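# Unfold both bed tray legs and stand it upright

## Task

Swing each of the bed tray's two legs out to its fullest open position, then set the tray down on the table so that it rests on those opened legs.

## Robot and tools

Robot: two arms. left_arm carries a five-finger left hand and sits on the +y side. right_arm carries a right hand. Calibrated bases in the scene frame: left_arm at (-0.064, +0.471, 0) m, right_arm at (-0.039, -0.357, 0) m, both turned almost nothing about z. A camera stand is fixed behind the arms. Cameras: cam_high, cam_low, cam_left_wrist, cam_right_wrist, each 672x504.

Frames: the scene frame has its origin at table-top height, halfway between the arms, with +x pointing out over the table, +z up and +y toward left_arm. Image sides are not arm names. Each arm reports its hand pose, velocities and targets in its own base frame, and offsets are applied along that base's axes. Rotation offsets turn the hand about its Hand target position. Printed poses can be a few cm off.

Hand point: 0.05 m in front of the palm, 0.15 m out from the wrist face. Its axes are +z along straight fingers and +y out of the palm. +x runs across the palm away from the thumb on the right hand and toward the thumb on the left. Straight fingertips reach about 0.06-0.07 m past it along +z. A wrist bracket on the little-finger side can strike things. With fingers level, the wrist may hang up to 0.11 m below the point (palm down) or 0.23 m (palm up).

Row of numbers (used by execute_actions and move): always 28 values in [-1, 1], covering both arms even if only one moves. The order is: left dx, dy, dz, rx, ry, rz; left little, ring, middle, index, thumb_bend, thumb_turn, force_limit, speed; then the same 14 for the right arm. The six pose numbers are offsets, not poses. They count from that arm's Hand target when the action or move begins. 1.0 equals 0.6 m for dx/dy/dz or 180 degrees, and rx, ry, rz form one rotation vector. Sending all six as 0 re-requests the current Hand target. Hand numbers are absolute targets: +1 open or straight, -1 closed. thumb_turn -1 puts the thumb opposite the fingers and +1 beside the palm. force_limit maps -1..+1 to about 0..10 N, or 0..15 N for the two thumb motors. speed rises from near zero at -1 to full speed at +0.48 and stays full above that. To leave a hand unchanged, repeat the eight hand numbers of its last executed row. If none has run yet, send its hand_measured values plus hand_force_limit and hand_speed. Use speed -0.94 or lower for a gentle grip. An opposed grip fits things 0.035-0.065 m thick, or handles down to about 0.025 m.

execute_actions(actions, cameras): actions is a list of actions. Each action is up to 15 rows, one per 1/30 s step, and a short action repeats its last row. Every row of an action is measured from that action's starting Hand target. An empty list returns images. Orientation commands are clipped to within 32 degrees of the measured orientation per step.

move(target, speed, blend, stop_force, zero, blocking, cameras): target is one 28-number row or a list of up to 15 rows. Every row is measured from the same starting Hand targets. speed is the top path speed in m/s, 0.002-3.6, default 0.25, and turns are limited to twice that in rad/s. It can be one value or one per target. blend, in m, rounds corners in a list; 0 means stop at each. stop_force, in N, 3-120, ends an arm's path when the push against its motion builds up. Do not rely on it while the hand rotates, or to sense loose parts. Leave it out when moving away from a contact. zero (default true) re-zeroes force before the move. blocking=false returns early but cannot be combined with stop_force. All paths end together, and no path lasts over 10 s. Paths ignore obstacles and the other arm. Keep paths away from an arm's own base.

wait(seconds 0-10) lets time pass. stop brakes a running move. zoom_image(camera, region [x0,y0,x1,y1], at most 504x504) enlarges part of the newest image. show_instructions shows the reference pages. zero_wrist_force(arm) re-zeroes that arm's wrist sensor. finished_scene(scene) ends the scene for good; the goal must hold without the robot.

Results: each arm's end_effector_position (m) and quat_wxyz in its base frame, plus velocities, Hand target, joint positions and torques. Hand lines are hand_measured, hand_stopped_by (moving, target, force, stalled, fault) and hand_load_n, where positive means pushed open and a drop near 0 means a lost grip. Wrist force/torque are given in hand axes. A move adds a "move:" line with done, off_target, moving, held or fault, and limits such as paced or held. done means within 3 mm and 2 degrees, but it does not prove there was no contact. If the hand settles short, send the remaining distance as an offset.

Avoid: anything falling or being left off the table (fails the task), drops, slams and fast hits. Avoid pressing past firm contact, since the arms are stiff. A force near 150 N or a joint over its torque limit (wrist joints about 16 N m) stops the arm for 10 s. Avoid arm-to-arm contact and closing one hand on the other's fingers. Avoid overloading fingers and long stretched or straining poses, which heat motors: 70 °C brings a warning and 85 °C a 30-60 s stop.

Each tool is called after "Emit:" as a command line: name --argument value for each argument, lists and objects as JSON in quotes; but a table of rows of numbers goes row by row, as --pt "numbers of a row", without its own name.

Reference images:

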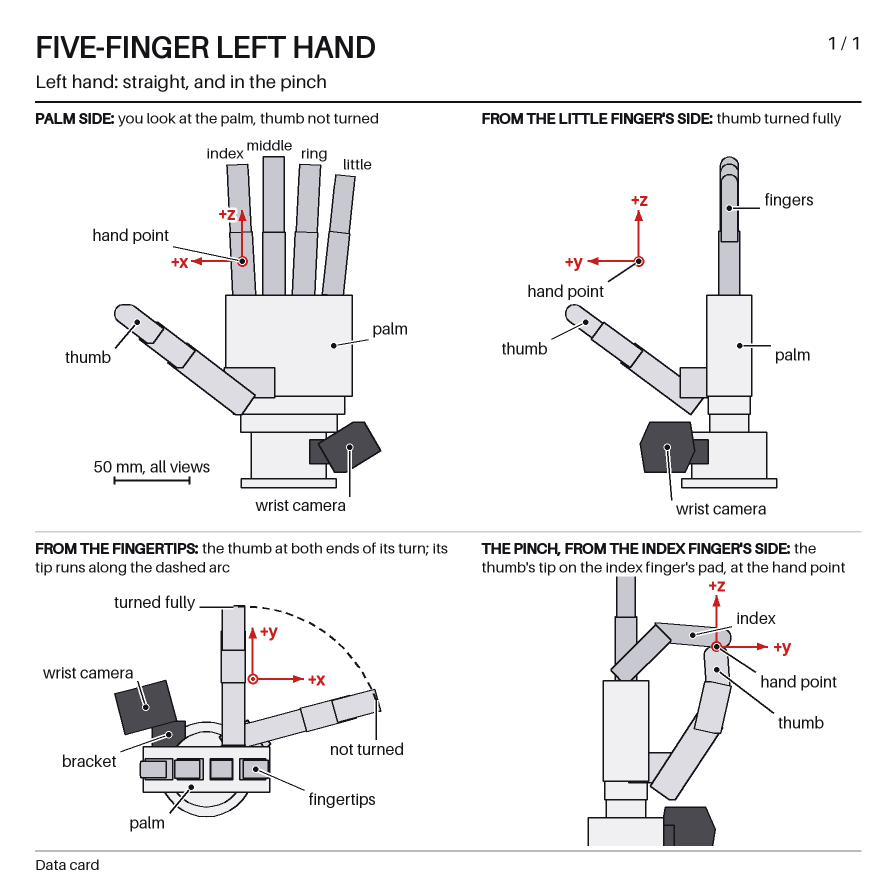

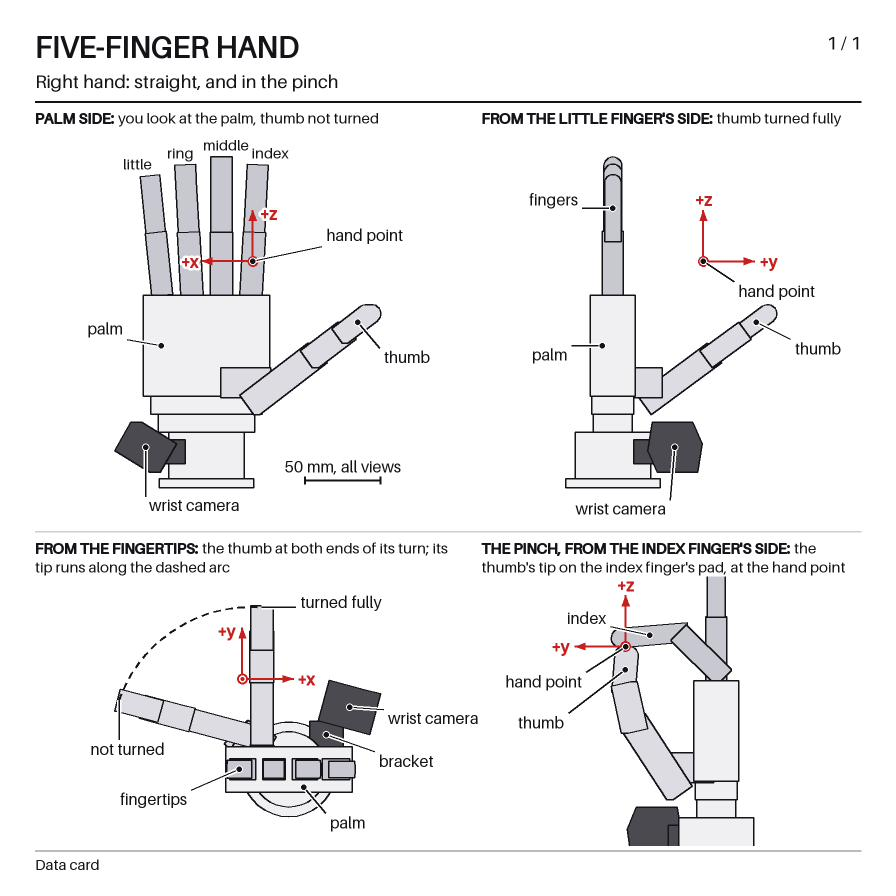

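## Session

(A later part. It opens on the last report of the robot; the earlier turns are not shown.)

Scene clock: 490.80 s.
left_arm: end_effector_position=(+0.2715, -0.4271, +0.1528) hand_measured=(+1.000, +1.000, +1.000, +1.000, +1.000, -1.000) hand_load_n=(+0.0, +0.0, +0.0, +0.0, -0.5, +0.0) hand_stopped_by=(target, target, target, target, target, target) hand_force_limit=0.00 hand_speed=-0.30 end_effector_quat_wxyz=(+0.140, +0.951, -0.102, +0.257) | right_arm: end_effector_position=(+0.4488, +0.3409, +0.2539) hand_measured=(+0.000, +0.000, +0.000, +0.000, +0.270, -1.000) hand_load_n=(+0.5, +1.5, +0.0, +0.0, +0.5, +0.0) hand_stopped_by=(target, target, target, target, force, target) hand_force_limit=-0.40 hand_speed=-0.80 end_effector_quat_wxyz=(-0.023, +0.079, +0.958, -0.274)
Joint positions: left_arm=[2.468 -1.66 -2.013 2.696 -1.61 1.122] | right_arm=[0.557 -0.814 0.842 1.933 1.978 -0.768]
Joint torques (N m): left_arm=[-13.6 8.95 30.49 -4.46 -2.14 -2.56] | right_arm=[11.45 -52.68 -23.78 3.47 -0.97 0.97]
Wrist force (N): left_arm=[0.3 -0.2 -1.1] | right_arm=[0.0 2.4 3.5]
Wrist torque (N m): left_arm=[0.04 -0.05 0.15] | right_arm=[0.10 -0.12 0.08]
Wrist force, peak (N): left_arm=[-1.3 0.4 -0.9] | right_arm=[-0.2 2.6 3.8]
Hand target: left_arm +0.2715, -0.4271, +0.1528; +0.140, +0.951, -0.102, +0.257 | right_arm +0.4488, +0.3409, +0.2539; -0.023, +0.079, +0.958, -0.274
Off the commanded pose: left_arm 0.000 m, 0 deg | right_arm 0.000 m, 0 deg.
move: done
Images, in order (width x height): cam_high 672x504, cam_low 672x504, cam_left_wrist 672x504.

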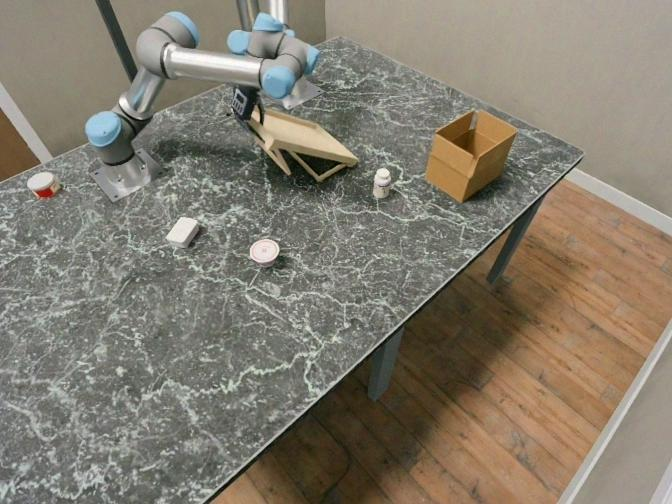

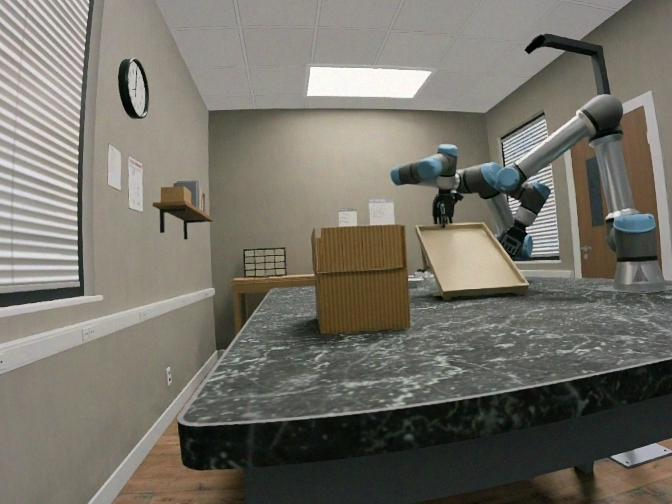

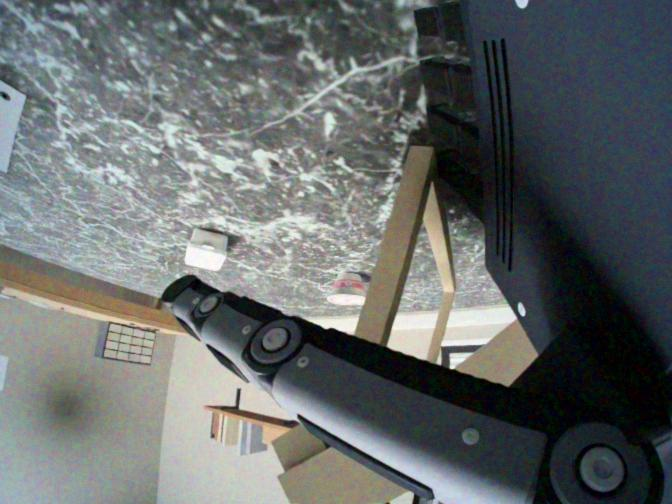

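Emit:
move --target '[-0.007,-0.05,0,0,0,0,1,1,1,1,1,-1,0,-0.3,0,0,0,0,0,0,0.0,0.0,0.0,0.0,-0.3,-1,-0.4,-0.8]' --speed 0.05 --stop_force 4 --cameras '["cam_left_wrist","cam_high","cam_low"]'

Emit:
zoom_image --camera "cam_high" --region '[210, 80, 370, 200]'

Scene clock: 495.37 s.
left_arm: end_effector_position=(+0.2673, -0.4571, +0.1528) hand_measured=(+1.000, +1.000, +1.000, +1.000, +1.000, -1.000) hand_load_n=(+0.0, +0.0, +0.0, +0.0, +0.0, +0.0) hand_stopped_by=(target, target, target, target, target, target) hand_force_limit=0.00 hand_speed=-0.30 end_effector_quat_wxyz=(+0.140, +0.951, -0.102, +0.257) | right_arm: end_effector_position=(+0.4488, +0.3409, +0.2539) hand_measured=(+0.000, +0.000, +0.000, +0.000, +0.270, -1.000) hand_load_n=(+0.5, +1.5, +0.0, +0.0, +0.5, +0.0) hand_stopped_by=(target, target, target, target, force, target) hand_force_limit=-0.40 hand_speed=-0.80 end_effector_quat_wxyz=(-0.023, +0.079, +0.958, -0.274)
Joint positions: left_arm=[2.385 -1.722 -1.943 2.683 -1.656 1.053] | right_arm=[0.557 -0.814 0.842 1.933 1.978 -0.768]
Joint torques (N m): left_arm=[-14.04 12.18 30.26 -4.32 -2.2 -2.56] | right_arm=[10.19 -57.74 -23.1 1.42 -1.64 1.01]
Wrist force (N): left_arm=[0.3 -0.1 -1.0] | right_arm=[-0.3 2.2 3.4]
Wrist torque (N m): left_arm=[0.04 -0.04 0.15] | right_arm=[0.09 -0.09 0.06]
Wrist force, peak (N): left_arm=[0.6 -0.1 -1.3] | right_arm=[0.1 2.6 3.8]
Hand target: left_arm +0.2673, -0.4571, +0.1528; +0.140, +0.951, -0.102, +0.257 | right_arm +0.4488, +0.3409, +0.2539; -0.023, +0.079, +0.958, -0.274
Off the commanded pose: left_arm 0.000 m, 0 deg | right_arm 0.000 m, 0 deg.
move: done
Images, in order (width x height): cam_high 672x504, cam_low 672x504, cam_left_wrist 672x504.

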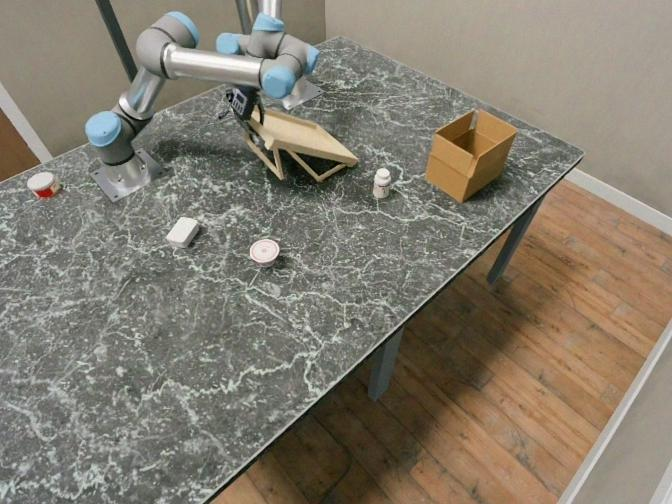

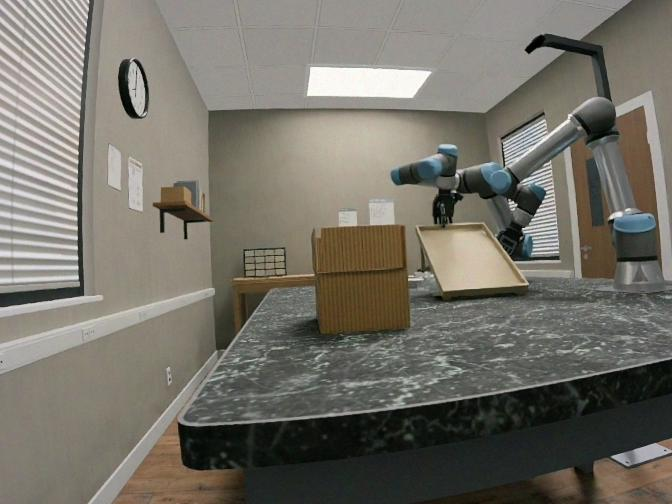

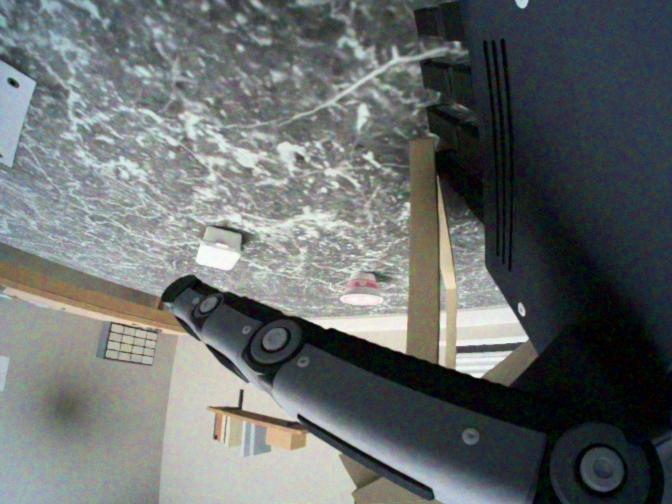

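Scaled by 3.150 from the camera's 672x504 image, which has a finer 960x720 frame.

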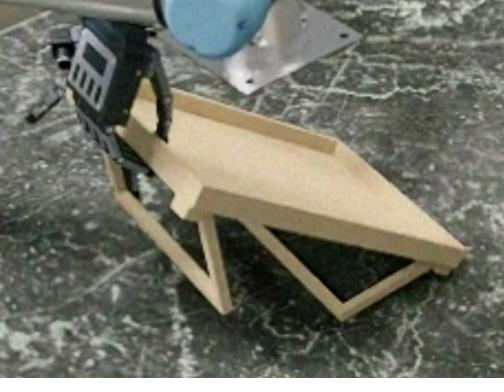

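Emit:
move --target '[-0.0115,-0.0825,0.015,0,0,0,1,1,1,1,1,-1,0,-0.3,0,0,0,0,0,0,0.0,0.0,0.0,0.0,-0.3,-1,-0.4,-0.8]' --speed 0.05 --stop_force 4 --cameras '["cam_left_wrist","cam_high"]'

Emit:
zoom_image --camera "cam_high" --region '[210, 80, 370, 200]'

Scene clock: 500.93 s.
left_arm: end_effector_position=(+0.2618, -0.4956, +0.1598) hand_measured=(+1.000, +1.000, +1.000, +1.000, +1.000, -1.000) hand_load_n=(+0.0, +0.0, +0.0, +0.0, +0.0, +0.0) hand_stopped_by=(target, target, target, target, target, target) hand_force_limit=0.00 hand_speed=-0.30 end_effector_quat_wxyz=(+0.140, +0.951, -0.102, +0.257) | right_arm: end_effector_position=(+0.4488, +0.3409, +0.2539) hand_measured=(+0.000, +0.000, +0.000, +0.000, +0.270, -1.000) hand_load_n=(+0.5, +1.5, +0.0, +0.0, +0.5, +0.0) hand_stopped_by=(target, target, target, target, force, target) hand_force_limit=-0.40 hand_speed=-0.80 end_effector_quat_wxyz=(-0.023, +0.079, +0.958, -0.274)
Joint positions: left_arm=[2.294 -1.793 -1.837 2.64 -1.706 0.977] | right_arm=[0.557 -0.814 0.842 1.933 1.978 -0.768]
Joint torques (N m): left_arm=[13.28 37.99 5.45 1.92 1.62 2.03] | right_arm=[9.68 -57.43 -20.98 0.89 -1.7 1.09]
Wrist force (N): left_arm=[0.1 0.1 -1.2] | right_arm=[-0.1 2.4 3.8]
Wrist torque (N m): left_arm=[0.03 0.00 0.14] | right_arm=[0.09 -0.11 0.07]
Wrist force, peak (N): left_arm=[0.3 1.3 -1.0] | right_arm=[0.0 2.6 4.0]
Hand target: left_arm +0.2618, -0.4956, +0.1598; +0.140, +0.951, -0.102, +0.257 (not the last commanded pose) | right_arm +0.4488, +0.3409, +0.2539; -0.023, +0.079, +0.958, -0.274
Off the commanded pose: left_arm 0.011 m, 0 deg | right_arm 0.000 m, 0 deg.
move: held (left_arm; a check stopped the path); limits=held
pose unreachable (left arm): on one or more control steps of this call, first in action 0 (counted from 0), this arm could not follow its commanded pose, so it was not sent that pose on those steps. It may still have moved: this result reports where it is.
cause: moving toward the commanded pose would bring a part of the arm too close to another arm (a part of this arm just beyond joint 4 (wrist 1) and a part of the right arm just beyond its joint 2 (shoulder lift), 12 mm apart when this arm was first held).
Images, in order (width x height): cam_high 672x504, cam_left_wrist 672x504.

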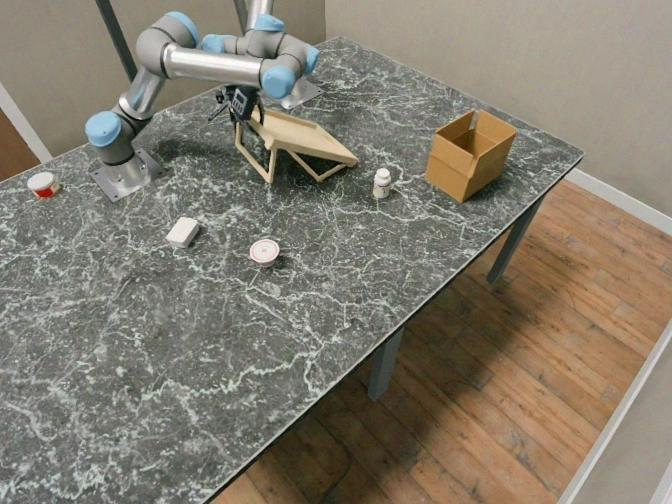

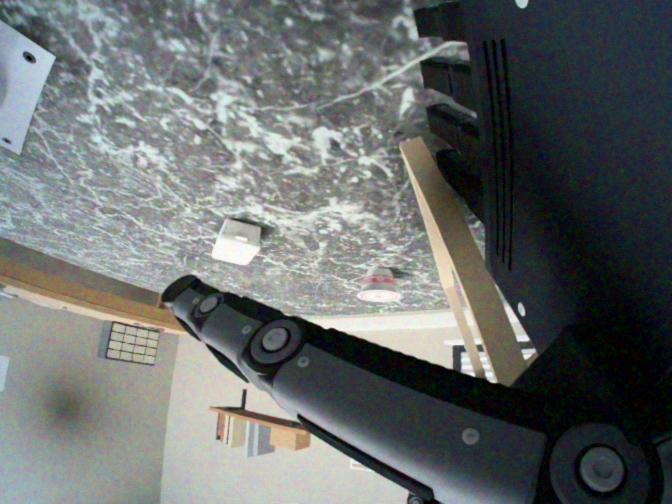

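Scaled by 3.150 from the camera's 672x504 image, which has a finer 960x720 frame.

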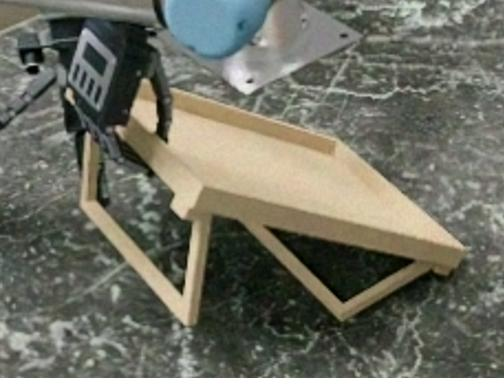

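Emit:
move --pt "0.0045 0.0315 0.016 -0.088 0.0125 0 1 1 1 1 1 -1 0 -0.3 0 0 0 0 0 0 0.0 0.0 0.0 0.0 -0.3 -1 -0.4 -0.8" --pt "-0.005 -0.035 0.033 -0.088 0.0125 0 1 1 1 1 1 -1 0 -0.3 0 0 0 0 0 0 0.0 0.0 0.0 0.0 -0.3 -1 -0.4 -0.8" --speed 0.08 --cameras '["cam_left_wrist","cam_high"]'

Emit:
zoom_image --camera "cam_high" --region '[210, 80, 370, 200]'

Scene clock: 513.97 s.
left_arm: end_effector_position=(+0.2588, -0.5166, +0.1796) hand_measured=(+1.000, +1.000, +1.000, +1.000, +1.000, -1.000) hand_load_n=(+0.0, +0.0, +0.0, +0.0, +0.0, +0.0) hand_stopped_by=(target, target, target, target, target, target) hand_force_limit=0.00 hand_speed=-0.30 end_effector_quat_wxyz=(+0.272, +0.927, -0.063, +0.250) | right_arm: end_effector_position=(+0.4488, +0.3409, +0.2539) hand_measured=(+0.000, +0.000, +0.000, +0.000, +0.270, -1.000) hand_load_n=(+0.5, +2.0, +0.0, +0.0, +0.5, +0.0) hand_stopped_by=(target, target, target, target, force, target) hand_force_limit=-0.40 hand_speed=-0.80 end_effector_quat_wxyz=(-0.023, +0.079, +0.958, -0.274)
Joint positions: left_arm=[2.347 -1.732 -1.933 2.848 -1.503 0.884] | right_arm=[0.557 -0.814 0.842 1.933 1.978 -0.768]
Joint torques (N m): left_arm=[-13.8 12.37 31.11 -3.55 -1.84 -2.59] | right_arm=[9.6 -57.2 -17.29 0.85 -1.66 0.97]
Wrist force (N): left_arm=[0.4 -0.5 -1.6] | right_arm=[-0.3 2.1 3.8]
Wrist torque (N m): left_arm=[0.04 -0.02 0.16] | right_arm=[0.09 -0.13 0.06]
Wrist force, peak (N): left_arm=[0.4 0.0 -2.1] | right_arm=[-0.1 2.5 4.2]
Hand target: left_arm +0.2588, -0.5166, +0.1796; +0.272, +0.927, -0.063, +0.250 | right_arm +0.4488, +0.3409, +0.2539; -0.023, +0.079, +0.958, -0.274
Off the commanded pose: left_arm 0.000 m, 0 deg | right_arm 0.000 m, 0 deg.
move: done
Images, in order (width x height): cam_high 672x504, cam_left_wrist 672x504.

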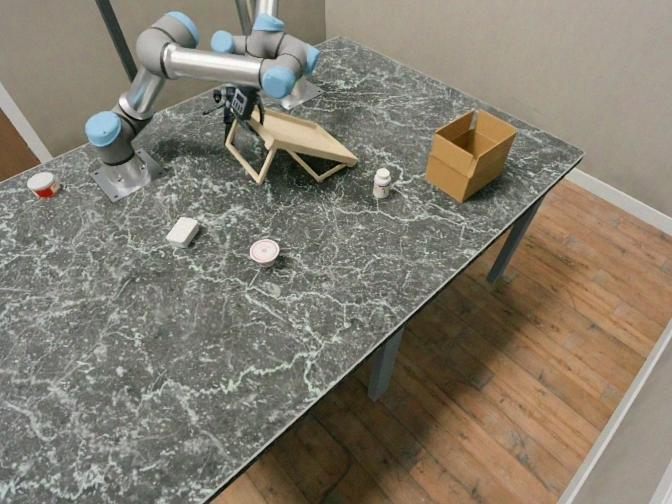

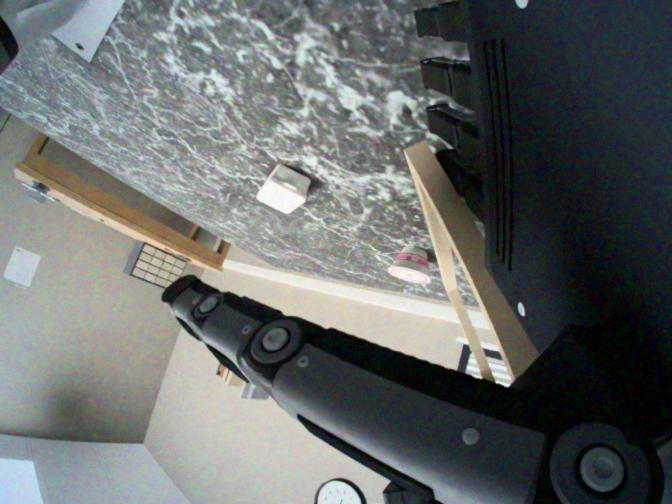

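Scaled by 3.150 from the camera's 672x504 image, which has a finer 960x720 frame.

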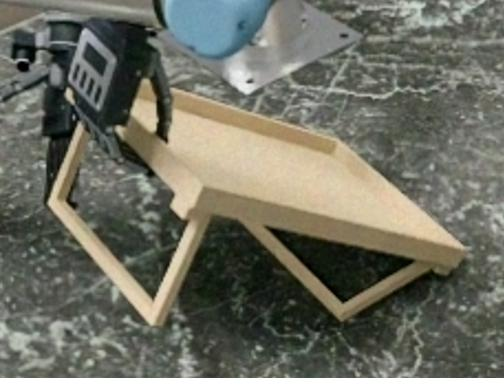

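Emit:
move --target '[-0.006,-0.041,0.017,0,0,0,1,1,1,1,1,-1,0,-0.3,0,0,0,0,0,0,0.0,0.0,0.0,0.0,-0.3,-1,-0.4,-0.8]' --speed 0.04 --stop_force 4 --cameras '["cam_left_wrist","cam_high"]'

Emit:
zoom_image --camera "cam_high" --region '[210, 80, 370, 200]'

Scene clock: 522.77 s.
left_arm: end_effector_position=(+0.2552, -0.5412, +0.1898) hand_measured=(+1.000, +1.000, +1.000, +1.000, +1.000, -1.000) hand_load_n=(+0.0, +0.0, +0.0, +0.5, +0.0, +0.0) hand_stopped_by=(target, target, target, target, target, target) hand_force_limit=0.00 hand_speed=-0.30 end_effector_quat_wxyz=(+0.272, +0.927, -0.063, +0.250) | right_arm: end_effector_position=(+0.4488, +0.3409, +0.2539) hand_measured=(+0.000, +0.000, +0.000, +0.000, +0.270, -1.000) hand_load_n=(+1.0, +0.0, +0.0, +0.0, +0.0, +0.0) hand_stopped_by=(target, target, target, target, force, target) hand_force_limit=-0.40 hand_speed=-0.80 end_effector_quat_wxyz=(-0.023, +0.079, +0.958, -0.274)
Joint positions: left_arm=[2.291 -1.769 -1.857 2.812 -1.541 0.843] | right_arm=[0.557 -0.814 0.842 1.933 1.978 -0.768]
Joint torques (N m): left_arm=[-13.67 15.8 32.94 -3.06 -1.69 -2.59] | right_arm=[8.02 -57.55 -15.46 1.01 -1.61 1.03]
Wrist force (N): left_arm=[-1.1 -2.4 -0.2] | right_arm=[-0.2 -0.6 1.2]
Wrist torque (N m): left_arm=[-0.04 -0.03 0.06] | right_arm=[0.07 -0.03 -0.04]
Wrist force, peak (N): left_arm=[-1.0 -2.9 -0.1] | right_arm=[-0.2 2.4 4.3]
Hand target: left_arm +0.2552, -0.5412, +0.1898; +0.272, +0.927, -0.063, +0.250 | right_arm +0.4488, +0.3409, +0.2539; -0.023, +0.079, +0.958, -0.274
Off the commanded pose: left_arm 0.000 m, 0 deg | right_arm 0.000 m, 0 deg.
move: done
Images, in order (width x height): cam_high 672x504, cam_left_wrist 672x504.

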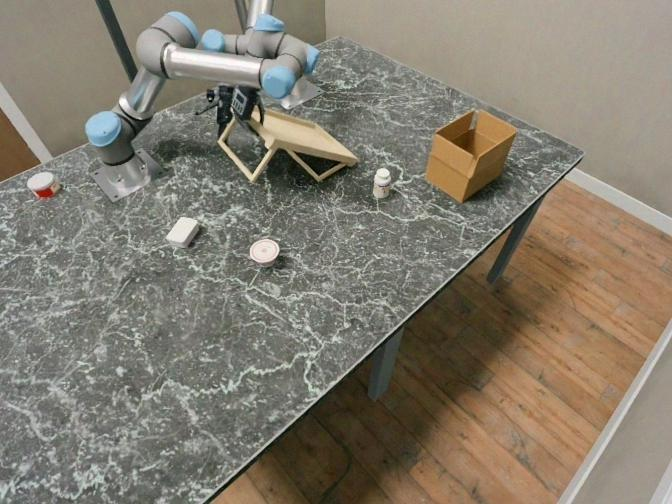

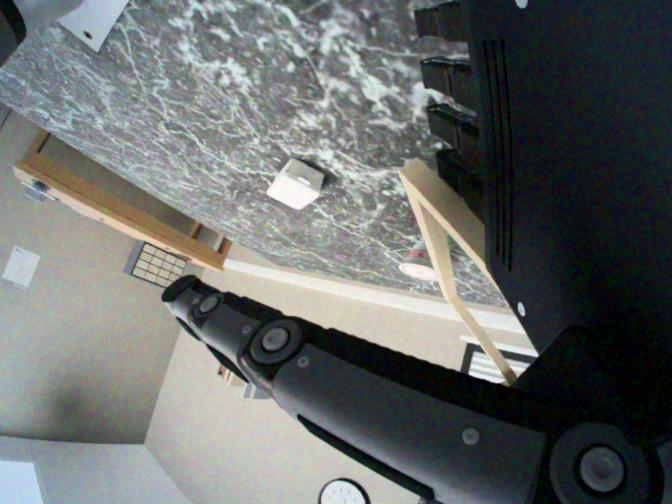

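Scaled by 3.150 from the camera's 672x504 image, which has a finer 960x720 frame.

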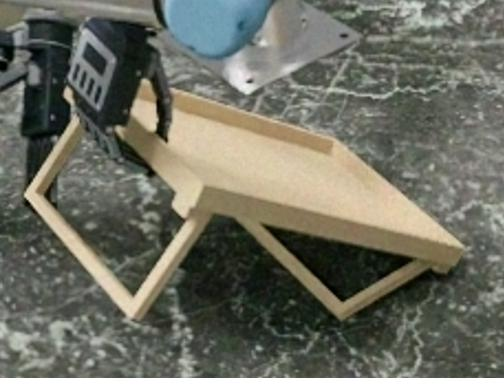

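Emit:
move --target '[0.007,0.05,0,0,0,0,1,1,1,1,1,-1,0,-0.3,0,0,0,0,0,0,0.0,0.0,0.0,0.0,-0.3,-1,-0.4,-0.8]' --speed 0.04 --cameras '["cam_left_wrist","cam_high"]'

Emit:
zoom_image --camera "cam_high" --region '[210, 80, 370, 200]'

Scene clock: 527.33 s.
left_arm: end_effector_position=(+0.2594, -0.5113, +0.1898) hand_measured=(+1.000, +1.000, +1.000, +1.000, +1.000, -1.000) hand_load_n=(+0.0, +0.0, +0.0, +0.0, +0.0, +0.0) hand_stopped_by=(target, target, target, target, target, target) hand_force_limit=0.00 hand_speed=-0.30 end_effector_quat_wxyz=(+0.272, +0.927, -0.063, +0.250) | right_arm: end_effector_position=(+0.4488, +0.3409, +0.2539) hand_measured=(+0.000, +0.000, +0.000, +0.000, +0.270, -1.000) hand_load_n=(+1.5, +1.0, +0.0, +0.0, +0.5, +0.0) hand_stopped_by=(target, target, target, target, force, target) hand_force_limit=-0.40 hand_speed=-0.80 end_effector_quat_wxyz=(-0.023, +0.079, +0.958, -0.274)
Joint positions: left_arm=[2.359 -1.708 -1.931 2.822 -1.494 0.893] | right_arm=[0.557 -0.814 0.842 1.933 1.978 -0.768]
Joint torques (N m): left_arm=[14.45 34.36 5.49 2.32 2 2.39] | right_arm=[8.08 -57.74 -13.83 0.82 -1.72 0.96]
Wrist force (N): left_arm=[0.2 0.1 -1.7] | right_arm=[0.1 2.2 3.9]
Wrist torque (N m): left_arm=[0.03 -0.02 -0.01] | right_arm=[0.11 -0.15 0.05]
Wrist force, peak (N): left_arm=[-1.4 -2.7 0.2] | right_arm=[0.1 2.2 3.9]
Hand target: left_arm +0.2594, -0.5112, +0.1898; +0.272, +0.927, -0.063, +0.250 | right_arm +0.4488, +0.3409, +0.2539; -0.023, +0.079, +0.958, -0.274
Off the commanded pose: left_arm 0.000 m, 0 deg | right_arm 0.000 m, 0 deg.
move: done
Images, in order (width x height): cam_high 672x504, cam_left_wrist 672x504.

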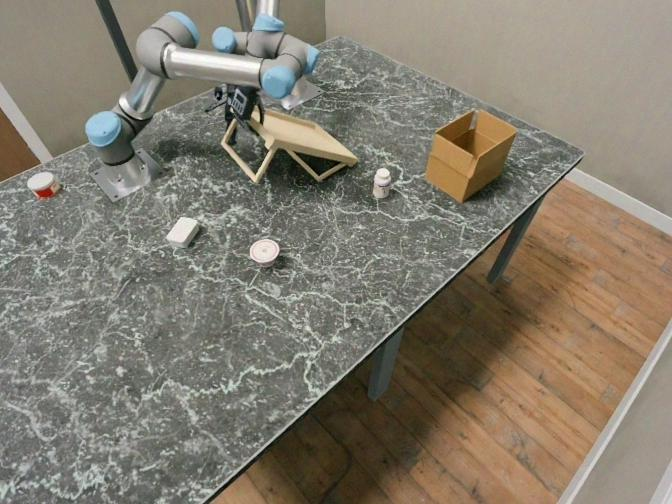

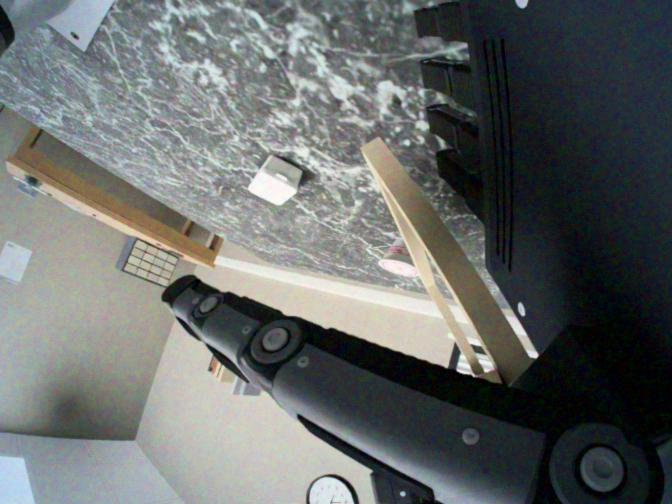

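Scaled by 3.150 from the camera's 672x504 image, which has a finer 960x720 frame.

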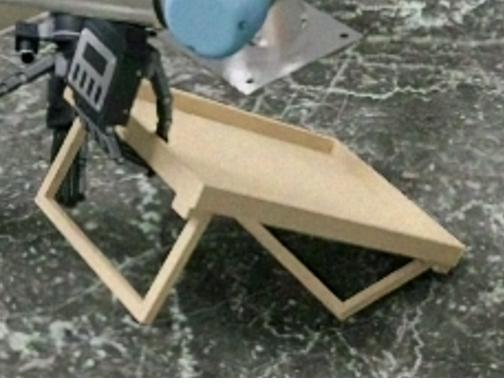

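Emit:
move --pt "-0.165 0.0235 0 0 0 0 1 1 1 1 1 -1 0 -0.3 0 0 0 0 0 0 0.0 0.0 0.0 0.0 -0.3 -1 -0.4 -0.8" --pt "-0.165 0.12 0.25 0 0 0 1 1 1 1 1 -1 0 -0.3 0 0 0 0 0 0 0.0 0.0 0.0 0.0 -0.3 -1 -0.4 -0.8" --speed 0.12 --cameras '["cam_high"]'

Scene clock: 536.90 s.
left_arm: end_effector_position=(+0.1604, -0.4393, +0.3397) hand_measured=(+1.000, +1.000, +1.000, +1.000, +1.000, -1.000) hand_load_n=(+0.0, +0.0, +0.0, +0.0, +0.0, +0.0) hand_stopped_by=(target, target, target, target, target, target) hand_force_limit=0.00 hand_speed=-0.30 end_effector_quat_wxyz=(+0.272, +0.927, -0.063, +0.250) | right_arm: end_effector_position=(+0.4488, +0.3409, +0.2539) hand_measured=(+0.000, +0.000, +0.000, +0.000, +0.270, -1.000) hand_load_n=(+1.0, +1.0, +0.5, +0.0, +0.5, +0.0) hand_stopped_by=(target, target, target, target, force, target) hand_force_limit=-0.40 hand_speed=-0.80 end_effector_quat_wxyz=(-0.023, +0.079, +0.958, -0.274)
Joint positions: left_arm=[2.273 -1.34 -1.878 2.404 -1.554 0.83] | right_arm=[0.557 -0.814 0.842 1.933 1.978 -0.768]
Joint torques (N m): left_arm=[14.37 21.84 33.38 -3.69 1.89 2.57] | right_arm=[7.69 -57.27 -11.71 1.01 -1.61 1.04]
Wrist force (N): left_arm=[0.1 -0.1 -1.3] | right_arm=[0.1 1.7 3.3]
Wrist torque (N m): left_arm=[-0.03 0.00 -0.02] | right_arm=[0.09 -0.13 0.04]
Wrist force, peak (N): left_arm=[0.9 0.2 -2.0] | right_arm=[0.0 2.2 4.1]
Hand target: left_arm +0.1604, -0.4392, +0.3398; +0.272, +0.927, -0.063, +0.250 | right_arm +0.4488, +0.3409, +0.2539; -0.023, +0.079, +0.958, -0.274
Off the commanded pose: left_arm 0.000 m, 0 deg | right_arm 0.000 m, 0 deg.
move: done
Images, in order (width x height): cam_high 672x504.

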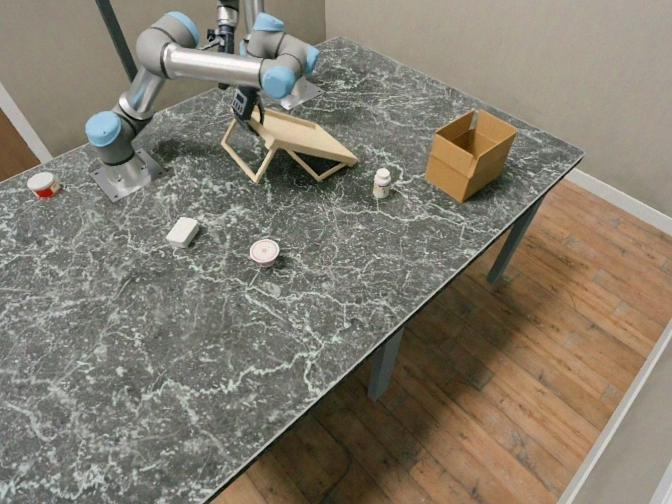

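Emit:
move --target '[0,0,0,0,0,0,1,1,1,1,1,-1,0,-0.3,-0.0182,-0.1083,-0.153,0.0986,-0.0165,0,0.0,0.0,0.0,0.0,-0.3,-1,-0.4,-0.8]' --speed 0.06 --cameras '["cam_high","cam_low","cam_right_wrist"]'

Emit:
zoom_image --camera "cam_high" --region '[190, 90, 370, 220]'

Scene clock: 548.10 s.
left_arm: end_effector_position=(+0.1604, -0.4392, +0.3398) hand_measured=(+1.000, +1.000, +1.000, +1.000, +1.000, -1.000) hand_load_n=(+0.0, +0.0, +0.0, +0.0, +0.0, +0.0) hand_stopped_by=(target, target, target, target, target, target) hand_force_limit=0.00 hand_speed=-0.30 end_effector_quat_wxyz=(+0.272, +0.927, -0.063, +0.250) | right_arm: end_effector_position=(+0.4379, +0.2759, +0.1622) hand_measured=(+0.000, +0.000, +0.000, +0.000, +0.270, -1.000) hand_load_n=(+0.0, +1.0, +0.0, +1.5, +2.0, +1.0) hand_stopped_by=(target, target, target, target, force, target) hand_force_limit=-0.40 hand_speed=-0.80 end_effector_quat_wxyz=(-0.010, +0.082, +0.989, -0.121)
Joint positions: left_arm=[2.273 -1.34 -1.878 2.404 -1.554 0.83] | right_arm=[0.334 -1.065 1.394 1.36 1.783 -1.06]
Joint torques (N m): left_arm=[14.3 21.58 33.41 -3.74 2.04 2.4] | right_arm=[-10.84 -49.47 -6.85 0.01 -2.11 -1.13]
Wrist force (N): left_arm=[0.3 0.1 -1.3] | right_arm=[-0.2 1.7 5.2]
Wrist torque (N m): left_arm=[0.02 -0.03 -0.02] | right_arm=[0.10 -0.01 0.05]
Wrist force, peak (N): left_arm=[-0.1 0.0 -2.0] | right_arm=[-0.4 1.9 5.8]
Hand target: left_arm +0.1604, -0.4392, +0.3398; +0.272, +0.927, -0.063, +0.250 | right_arm +0.4379, +0.2759, +0.1621; -0.010, +0.082, +0.989, -0.120
Off the commanded pose: left_arm 0.000 m, 0 deg | right_arm 0.000 m, 0 deg.
move: done
Images, in order (width x height): cam_high 672x504, cam_low 672x504, cam_right_wrist 672x504.

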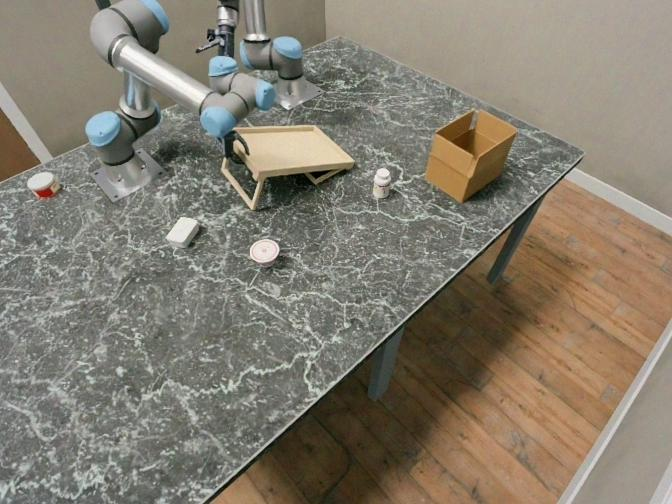

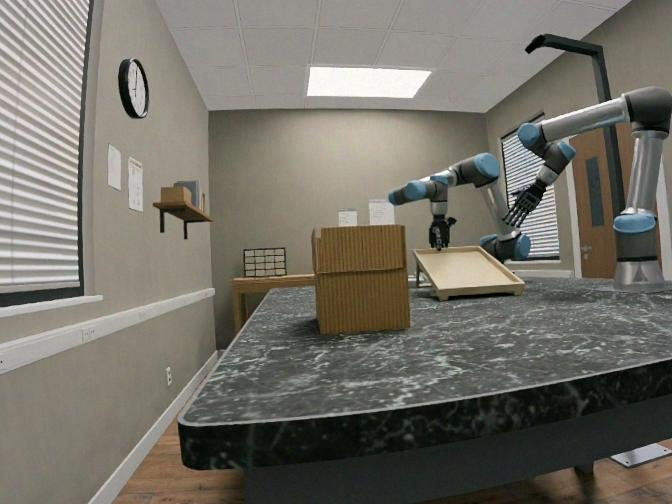

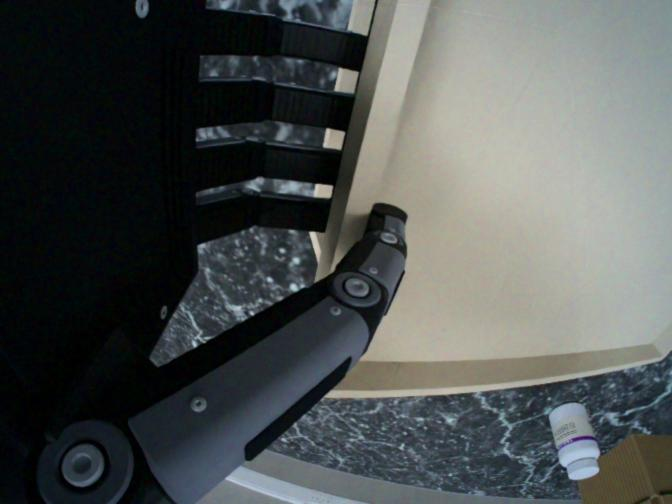

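Scaled by 2.800 from the camera's 672x504 image, which has a finer 960x720 frame.

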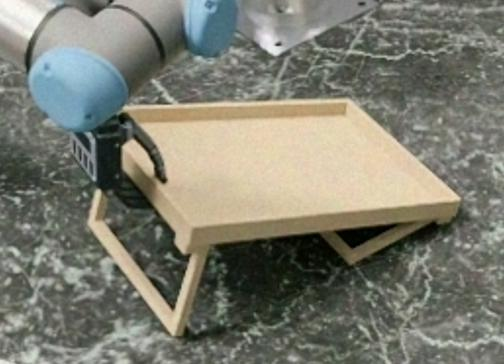

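Emit:
move --target '[0,0,0,0,0,0,1,1,1,1,1,-1,0,-0.3,-0.0043,-0.026,-0.0572,0.0329,-0.0055,0,0.0,0.0,0.0,0.0,-0.3,-1,-0.4,-0.8]' --speed 0.03 --stop_force 6 --cameras '["cam_high","cam_right_wrist"]'

Emit:
zoom_image --camera "cam_high" --region '[190, 90, 370, 220]'

Scene clock: 555.13 s.
left_arm: end_effector_position=(+0.1604, -0.4392, +0.3398) hand_measured=(+1.000, +1.000, +1.000, +1.000, +1.000, -1.000) hand_load_n=(+0.0, +0.0, +0.0, +0.0, +0.0, +0.0) hand_stopped_by=(target, target, target, target, target, target) hand_force_limit=0.00 hand_speed=-0.30 end_effector_quat_wxyz=(+0.272, +0.927, -0.063, +0.250) | right_arm: end_effector_position=(+0.4355, +0.2615, +0.1305) hand_measured=(+0.000, +0.000, +0.000, +0.000, +0.270, -1.000) hand_load_n=(+0.0, +0.0, +0.0, +0.0, +0.5, +0.0) hand_stopped_by=(target, target, target, target, force, target) hand_force_limit=-0.40 hand_speed=-0.80 end_effector_quat_wxyz=(-0.006, +0.082, +0.994, -0.073)
Joint positions: left_arm=[2.273 -1.34 -1.878 2.404 -1.554 0.83] | right_arm=[0.258 -1.102 1.524 1.209 1.704 -1.145]
Joint torques (N m): left_arm=[13.89 21.24 33.2 -3.73 2.07 2.4] | right_arm=[10.92 -27.94 -24.84 5.15 2.94 1.09]
Wrist force (N): left_arm=[0.1 -0.1 -1.6] | right_arm=[-0.1 0.1 -1.5]
Wrist torque (N m): left_arm=[0.00 0.00 -0.03] | right_arm=[0.00 0.05 0.05]
Wrist force, peak (N): left_arm=[0.6 0.1 -1.7] | right_arm=[-0.1 -0.1 -17.0]
Hand target: left_arm +0.1604, -0.4392, +0.3398; +0.272, +0.927, -0.063, +0.250 | right_arm +0.4355, +0.2615, +0.1305; -0.006, +0.082, +0.994, -0.073 (not the last commanded pose)
Off the commanded pose: left_arm 0.000 m, 0 deg | right_arm 0.003 m, 0 deg.
move: contact (right_arm)
Images, in order (width x height): cam_high 672x504, cam_right_wrist 672x504.

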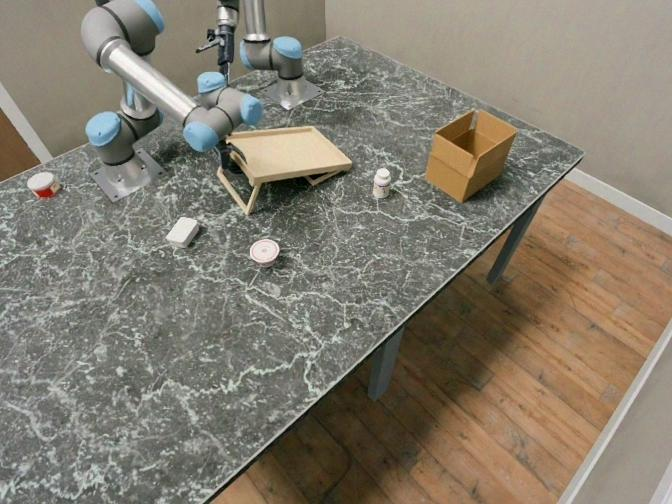

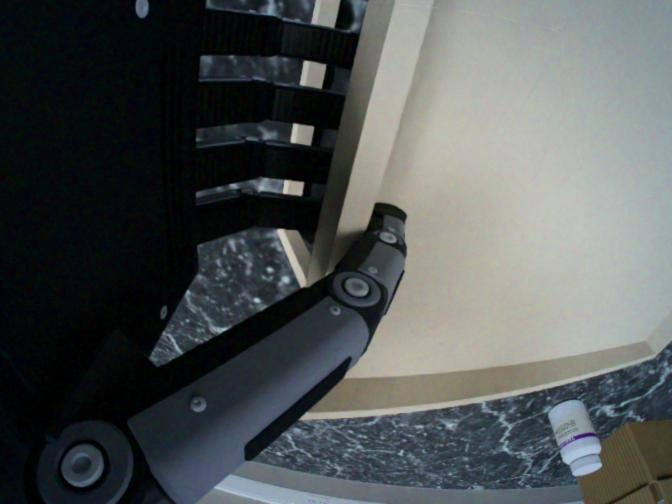

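Scaled by 2.800 from the camera's 672x504 image, which has a finer 960x720 frame.

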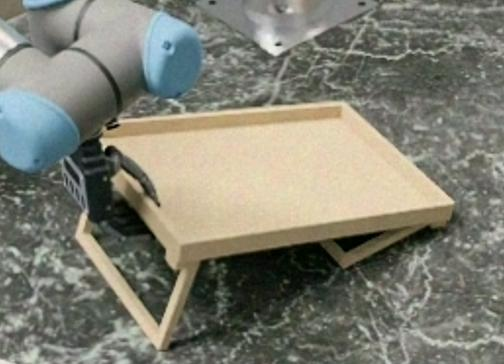

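Emit:
execute_actions --actions '[[[0,0,0,0,0,0,1,1,1,1,1,-1,0,-0.3,0,0,0,0,0,0,0.0,0.0,0.0,0.0,1,-1,-0.4,-0.3]]]' --cameras '[]'

Emit:
wait --seconds 0.5

Emit:
move --pt "0 0 0 0 0 0 1 1 1 1 1 -1 0 -0.3 -0.0003 -0.0016 -0.0025 0 0 0 0.0 0.0 0.0 0.0 1 -1 -0.4 -0.3" --pt "0 0 0 0 0 0 1 1 1 1 1 -1 0 -0.3 -0.0157 -0.0944 0.0265 0 0 0 0.0 0.0 0.0 0.0 1 -1 -0.4 -0.3" --speed 0.04 --cameras '["cam_high","cam_right_wrist","cam_low"]'

Emit:
zoom_image --camera "cam_high" --region '[190, 90, 370, 220]'

Scene clock: 562.50 s.
left_arm: end_effector_position=(+0.1604, -0.4392, +0.3398) hand_measured=(+1.000, +1.000, +1.000, +1.000, +1.000, -1.000) hand_load_n=(+0.0, +0.0, +0.0, +0.0, +0.0, -0.5) hand_stopped_by=(target, target, target, target, target, target) hand_force_limit=0.00 hand_speed=-0.30 end_effector_quat_wxyz=(+0.272, +0.927, -0.063, +0.250) | right_arm: end_effector_position=(+0.4355, +0.2615, +0.1304) hand_measured=(+0.000, +0.000, +0.000, +0.000, +1.000, -1.000) hand_load_n=(+0.0, +0.0, +0.0, +0.0, +0.0, +0.0) hand_stopped_by=(target, target, target, target, target, target) hand_force_limit=-0.40 hand_speed=-0.30 end_effector_quat_wxyz=(-0.006, +0.082, +0.994, -0.073)
Joint positions: left_arm=[2.273 -1.34 -1.878 2.404 -1.554 0.83] | right_arm=[0.258 -1.102 1.524 1.209 1.704 -1.145]
Joint torques (N m): left_arm=[13.67 21.76 33.14 -3.64 1.99 2.32] | right_arm=[11.48 -35.39 -24.93 5.08 2.56 1.11]
Wrist force (N): left_arm=[0.1 0.0 -1.3] | right_arm=[0.0 0.0 1.5]
Wrist torque (N m): left_arm=[0.00 0.00 -0.03] | right_arm=[-0.03 0.01 0.04]
Wrist force, peak (N): left_arm=[0.0 0.1 -1.7] | right_arm=[-0.1 -0.1 -1.7]
Hand target: left_arm +0.1604, -0.4392, +0.3398; +0.272, +0.927, -0.063, +0.250 | right_arm +0.4355, +0.2615, +0.1305; -0.006, +0.082, +0.994, -0.073
Off the commanded pose: left_arm 0.000 m, 0 deg | right_arm 0.000 m, 0 deg.
No camera images: "cameras" was empty.

Scene clock: 563.00 s.
left_arm: end_effector_position=(+0.1604, -0.4392, +0.3398) hand_measured=(+1.000, +1.000, +1.000, +1.000, +1.000, -1.000) hand_load_n=(+0.0, +0.0, +0.0, +0.0, +0.0, +0.0) hand_stopped_by=(target, target, target, target, target, target) hand_force_limit=0.00 hand_speed=-0.30 end_effector_quat_wxyz=(+0.272, +0.927, -0.063, +0.250) | right_arm: end_effector_position=(+0.4355, +0.2615, +0.1304) hand_measured=(+0.000, +0.000, +0.000, +0.000, +1.000, -1.000) hand_load_n=(+0.0, +0.0, +0.0, +0.0, +0.0, -0.5) hand_stopped_by=(target, target, target, target, target, target) hand_force_limit=-0.40 hand_speed=-0.30 end_effector_quat_wxyz=(-0.006, +0.082, +0.994, -0.073)
Joint positions: left_arm=[2.273 -1.34 -1.878 2.404 -1.554 0.83] | right_arm=[0.258 -1.102 1.524 1.209 1.704 -1.145]
Joint torques (N m): left_arm=[13.93 21.49 32.67 -3.65 1.93 2.29] | right_arm=[10.95 -38.47 -24.54 5.06 2.6 1.2]
Wrist force (N): left_arm=[0.2 0.0 -1.2] | right_arm=[0.1 0.2 1.3]
Wrist torque (N m): left_arm=[-0.01 0.00 -0.03] | right_arm=[0.01 0.00 0.06]
Wrist force, peak (N): left_arm=[0.3 0.0 -1.8] | right_arm=[0.1 0.3 1.5]
Hand target: left_arm +0.1604, -0.4392, +0.3398; +0.272, +0.927, -0.063, +0.250 | right_arm +0.4355, +0.2615, +0.1305; -0.006, +0.082, +0.994, -0.073
Off the commanded pose: left_arm 0.000 m, 0 deg | right_arm 0.000 m, 0 deg.
wait: 0.50 s; at rest by 0.17 s

Scene clock: 565.40 s.
left_arm: end_effector_position=(+0.1604, -0.4392, +0.3398) hand_measured=(+1.000, +1.000, +1.000, +1.000, +1.000, -1.000) hand_load_n=(+0.0, +0.0, +0.0, +0.0, +0.0, +0.0) hand_stopped_by=(target, target, target, target, target, target) hand_force_limit=0.00 hand_speed=-0.30 end_effector_quat_wxyz=(+0.272, +0.927, -0.063, +0.250) | right_arm: end_effector_position=(+0.4261, +0.2049, +0.1463) hand_measured=(+0.000, +0.000, +0.000, +0.000, +1.000, -1.000) hand_load_n=(+0.0, +0.5, +0.0, +0.0, +0.0, +0.0) hand_stopped_by=(target, target, target, target, target, target) hand_force_limit=-0.40 hand_speed=-0.30 end_effector_quat_wxyz=(-0.006, +0.082, +0.994, -0.073)
Joint positions: left_arm=[2.273 -1.34 -1.878 2.404 -1.554 0.83] | right_arm=[0.133 -1.198 1.618 1.194 1.71 -1.27]
Joint torques (N m): left_arm=[13.86 21.33 33.14 -3.53 1.85 2.37] | right_arm=[-10.66 -41.38 -6.08 -0.31 2.93 -1.23]
Wrist force (N): left_arm=[0.3 0.4 -1.3] | right_arm=[-0.1 0.7 1.5]
Wrist torque (N m): left_arm=[0.06 -0.02 -0.03] | right_arm=[0.07 0.06 0.05]
Wrist force, peak (N): left_arm=[0.1 0.1 -1.7] | right_arm=[-0.1 0.1 1.9]
Hand target: left_arm +0.1604, -0.4392, +0.3398; +0.272, +0.927, -0.063, +0.250 | right_arm +0.4261, +0.2048, +0.1464; -0.006, +0.082, +0.994, -0.073
Off the commanded pose: left_arm 0.000 m, 0 deg | right_arm 0.000 m, 0 deg.
move: done
Images, in order (width x height): cam_high 672x504, cam_low 672x504, cam_right_wrist 672x504.

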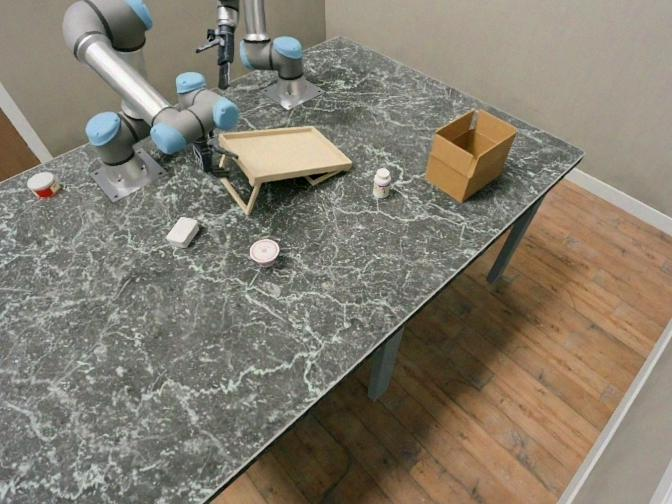

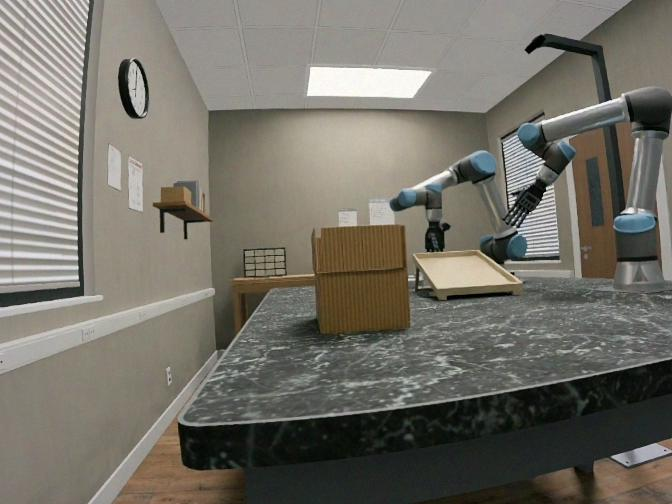

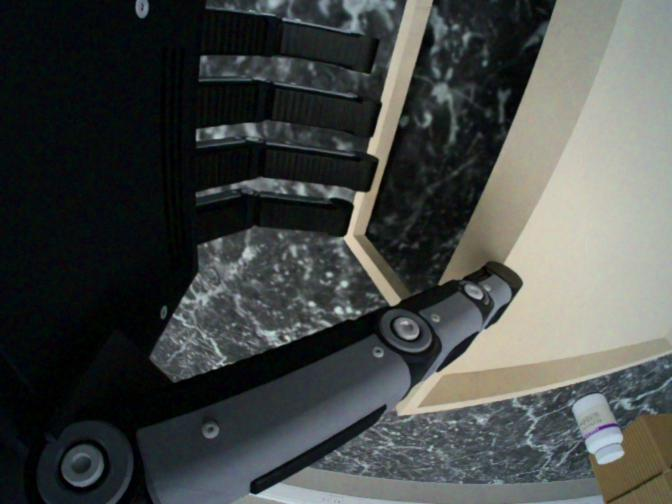

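Scaled by 2.800 from the camera's 672x504 image, which has a finer 960x720 frame.

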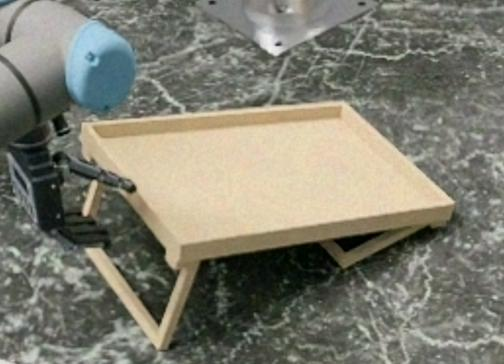

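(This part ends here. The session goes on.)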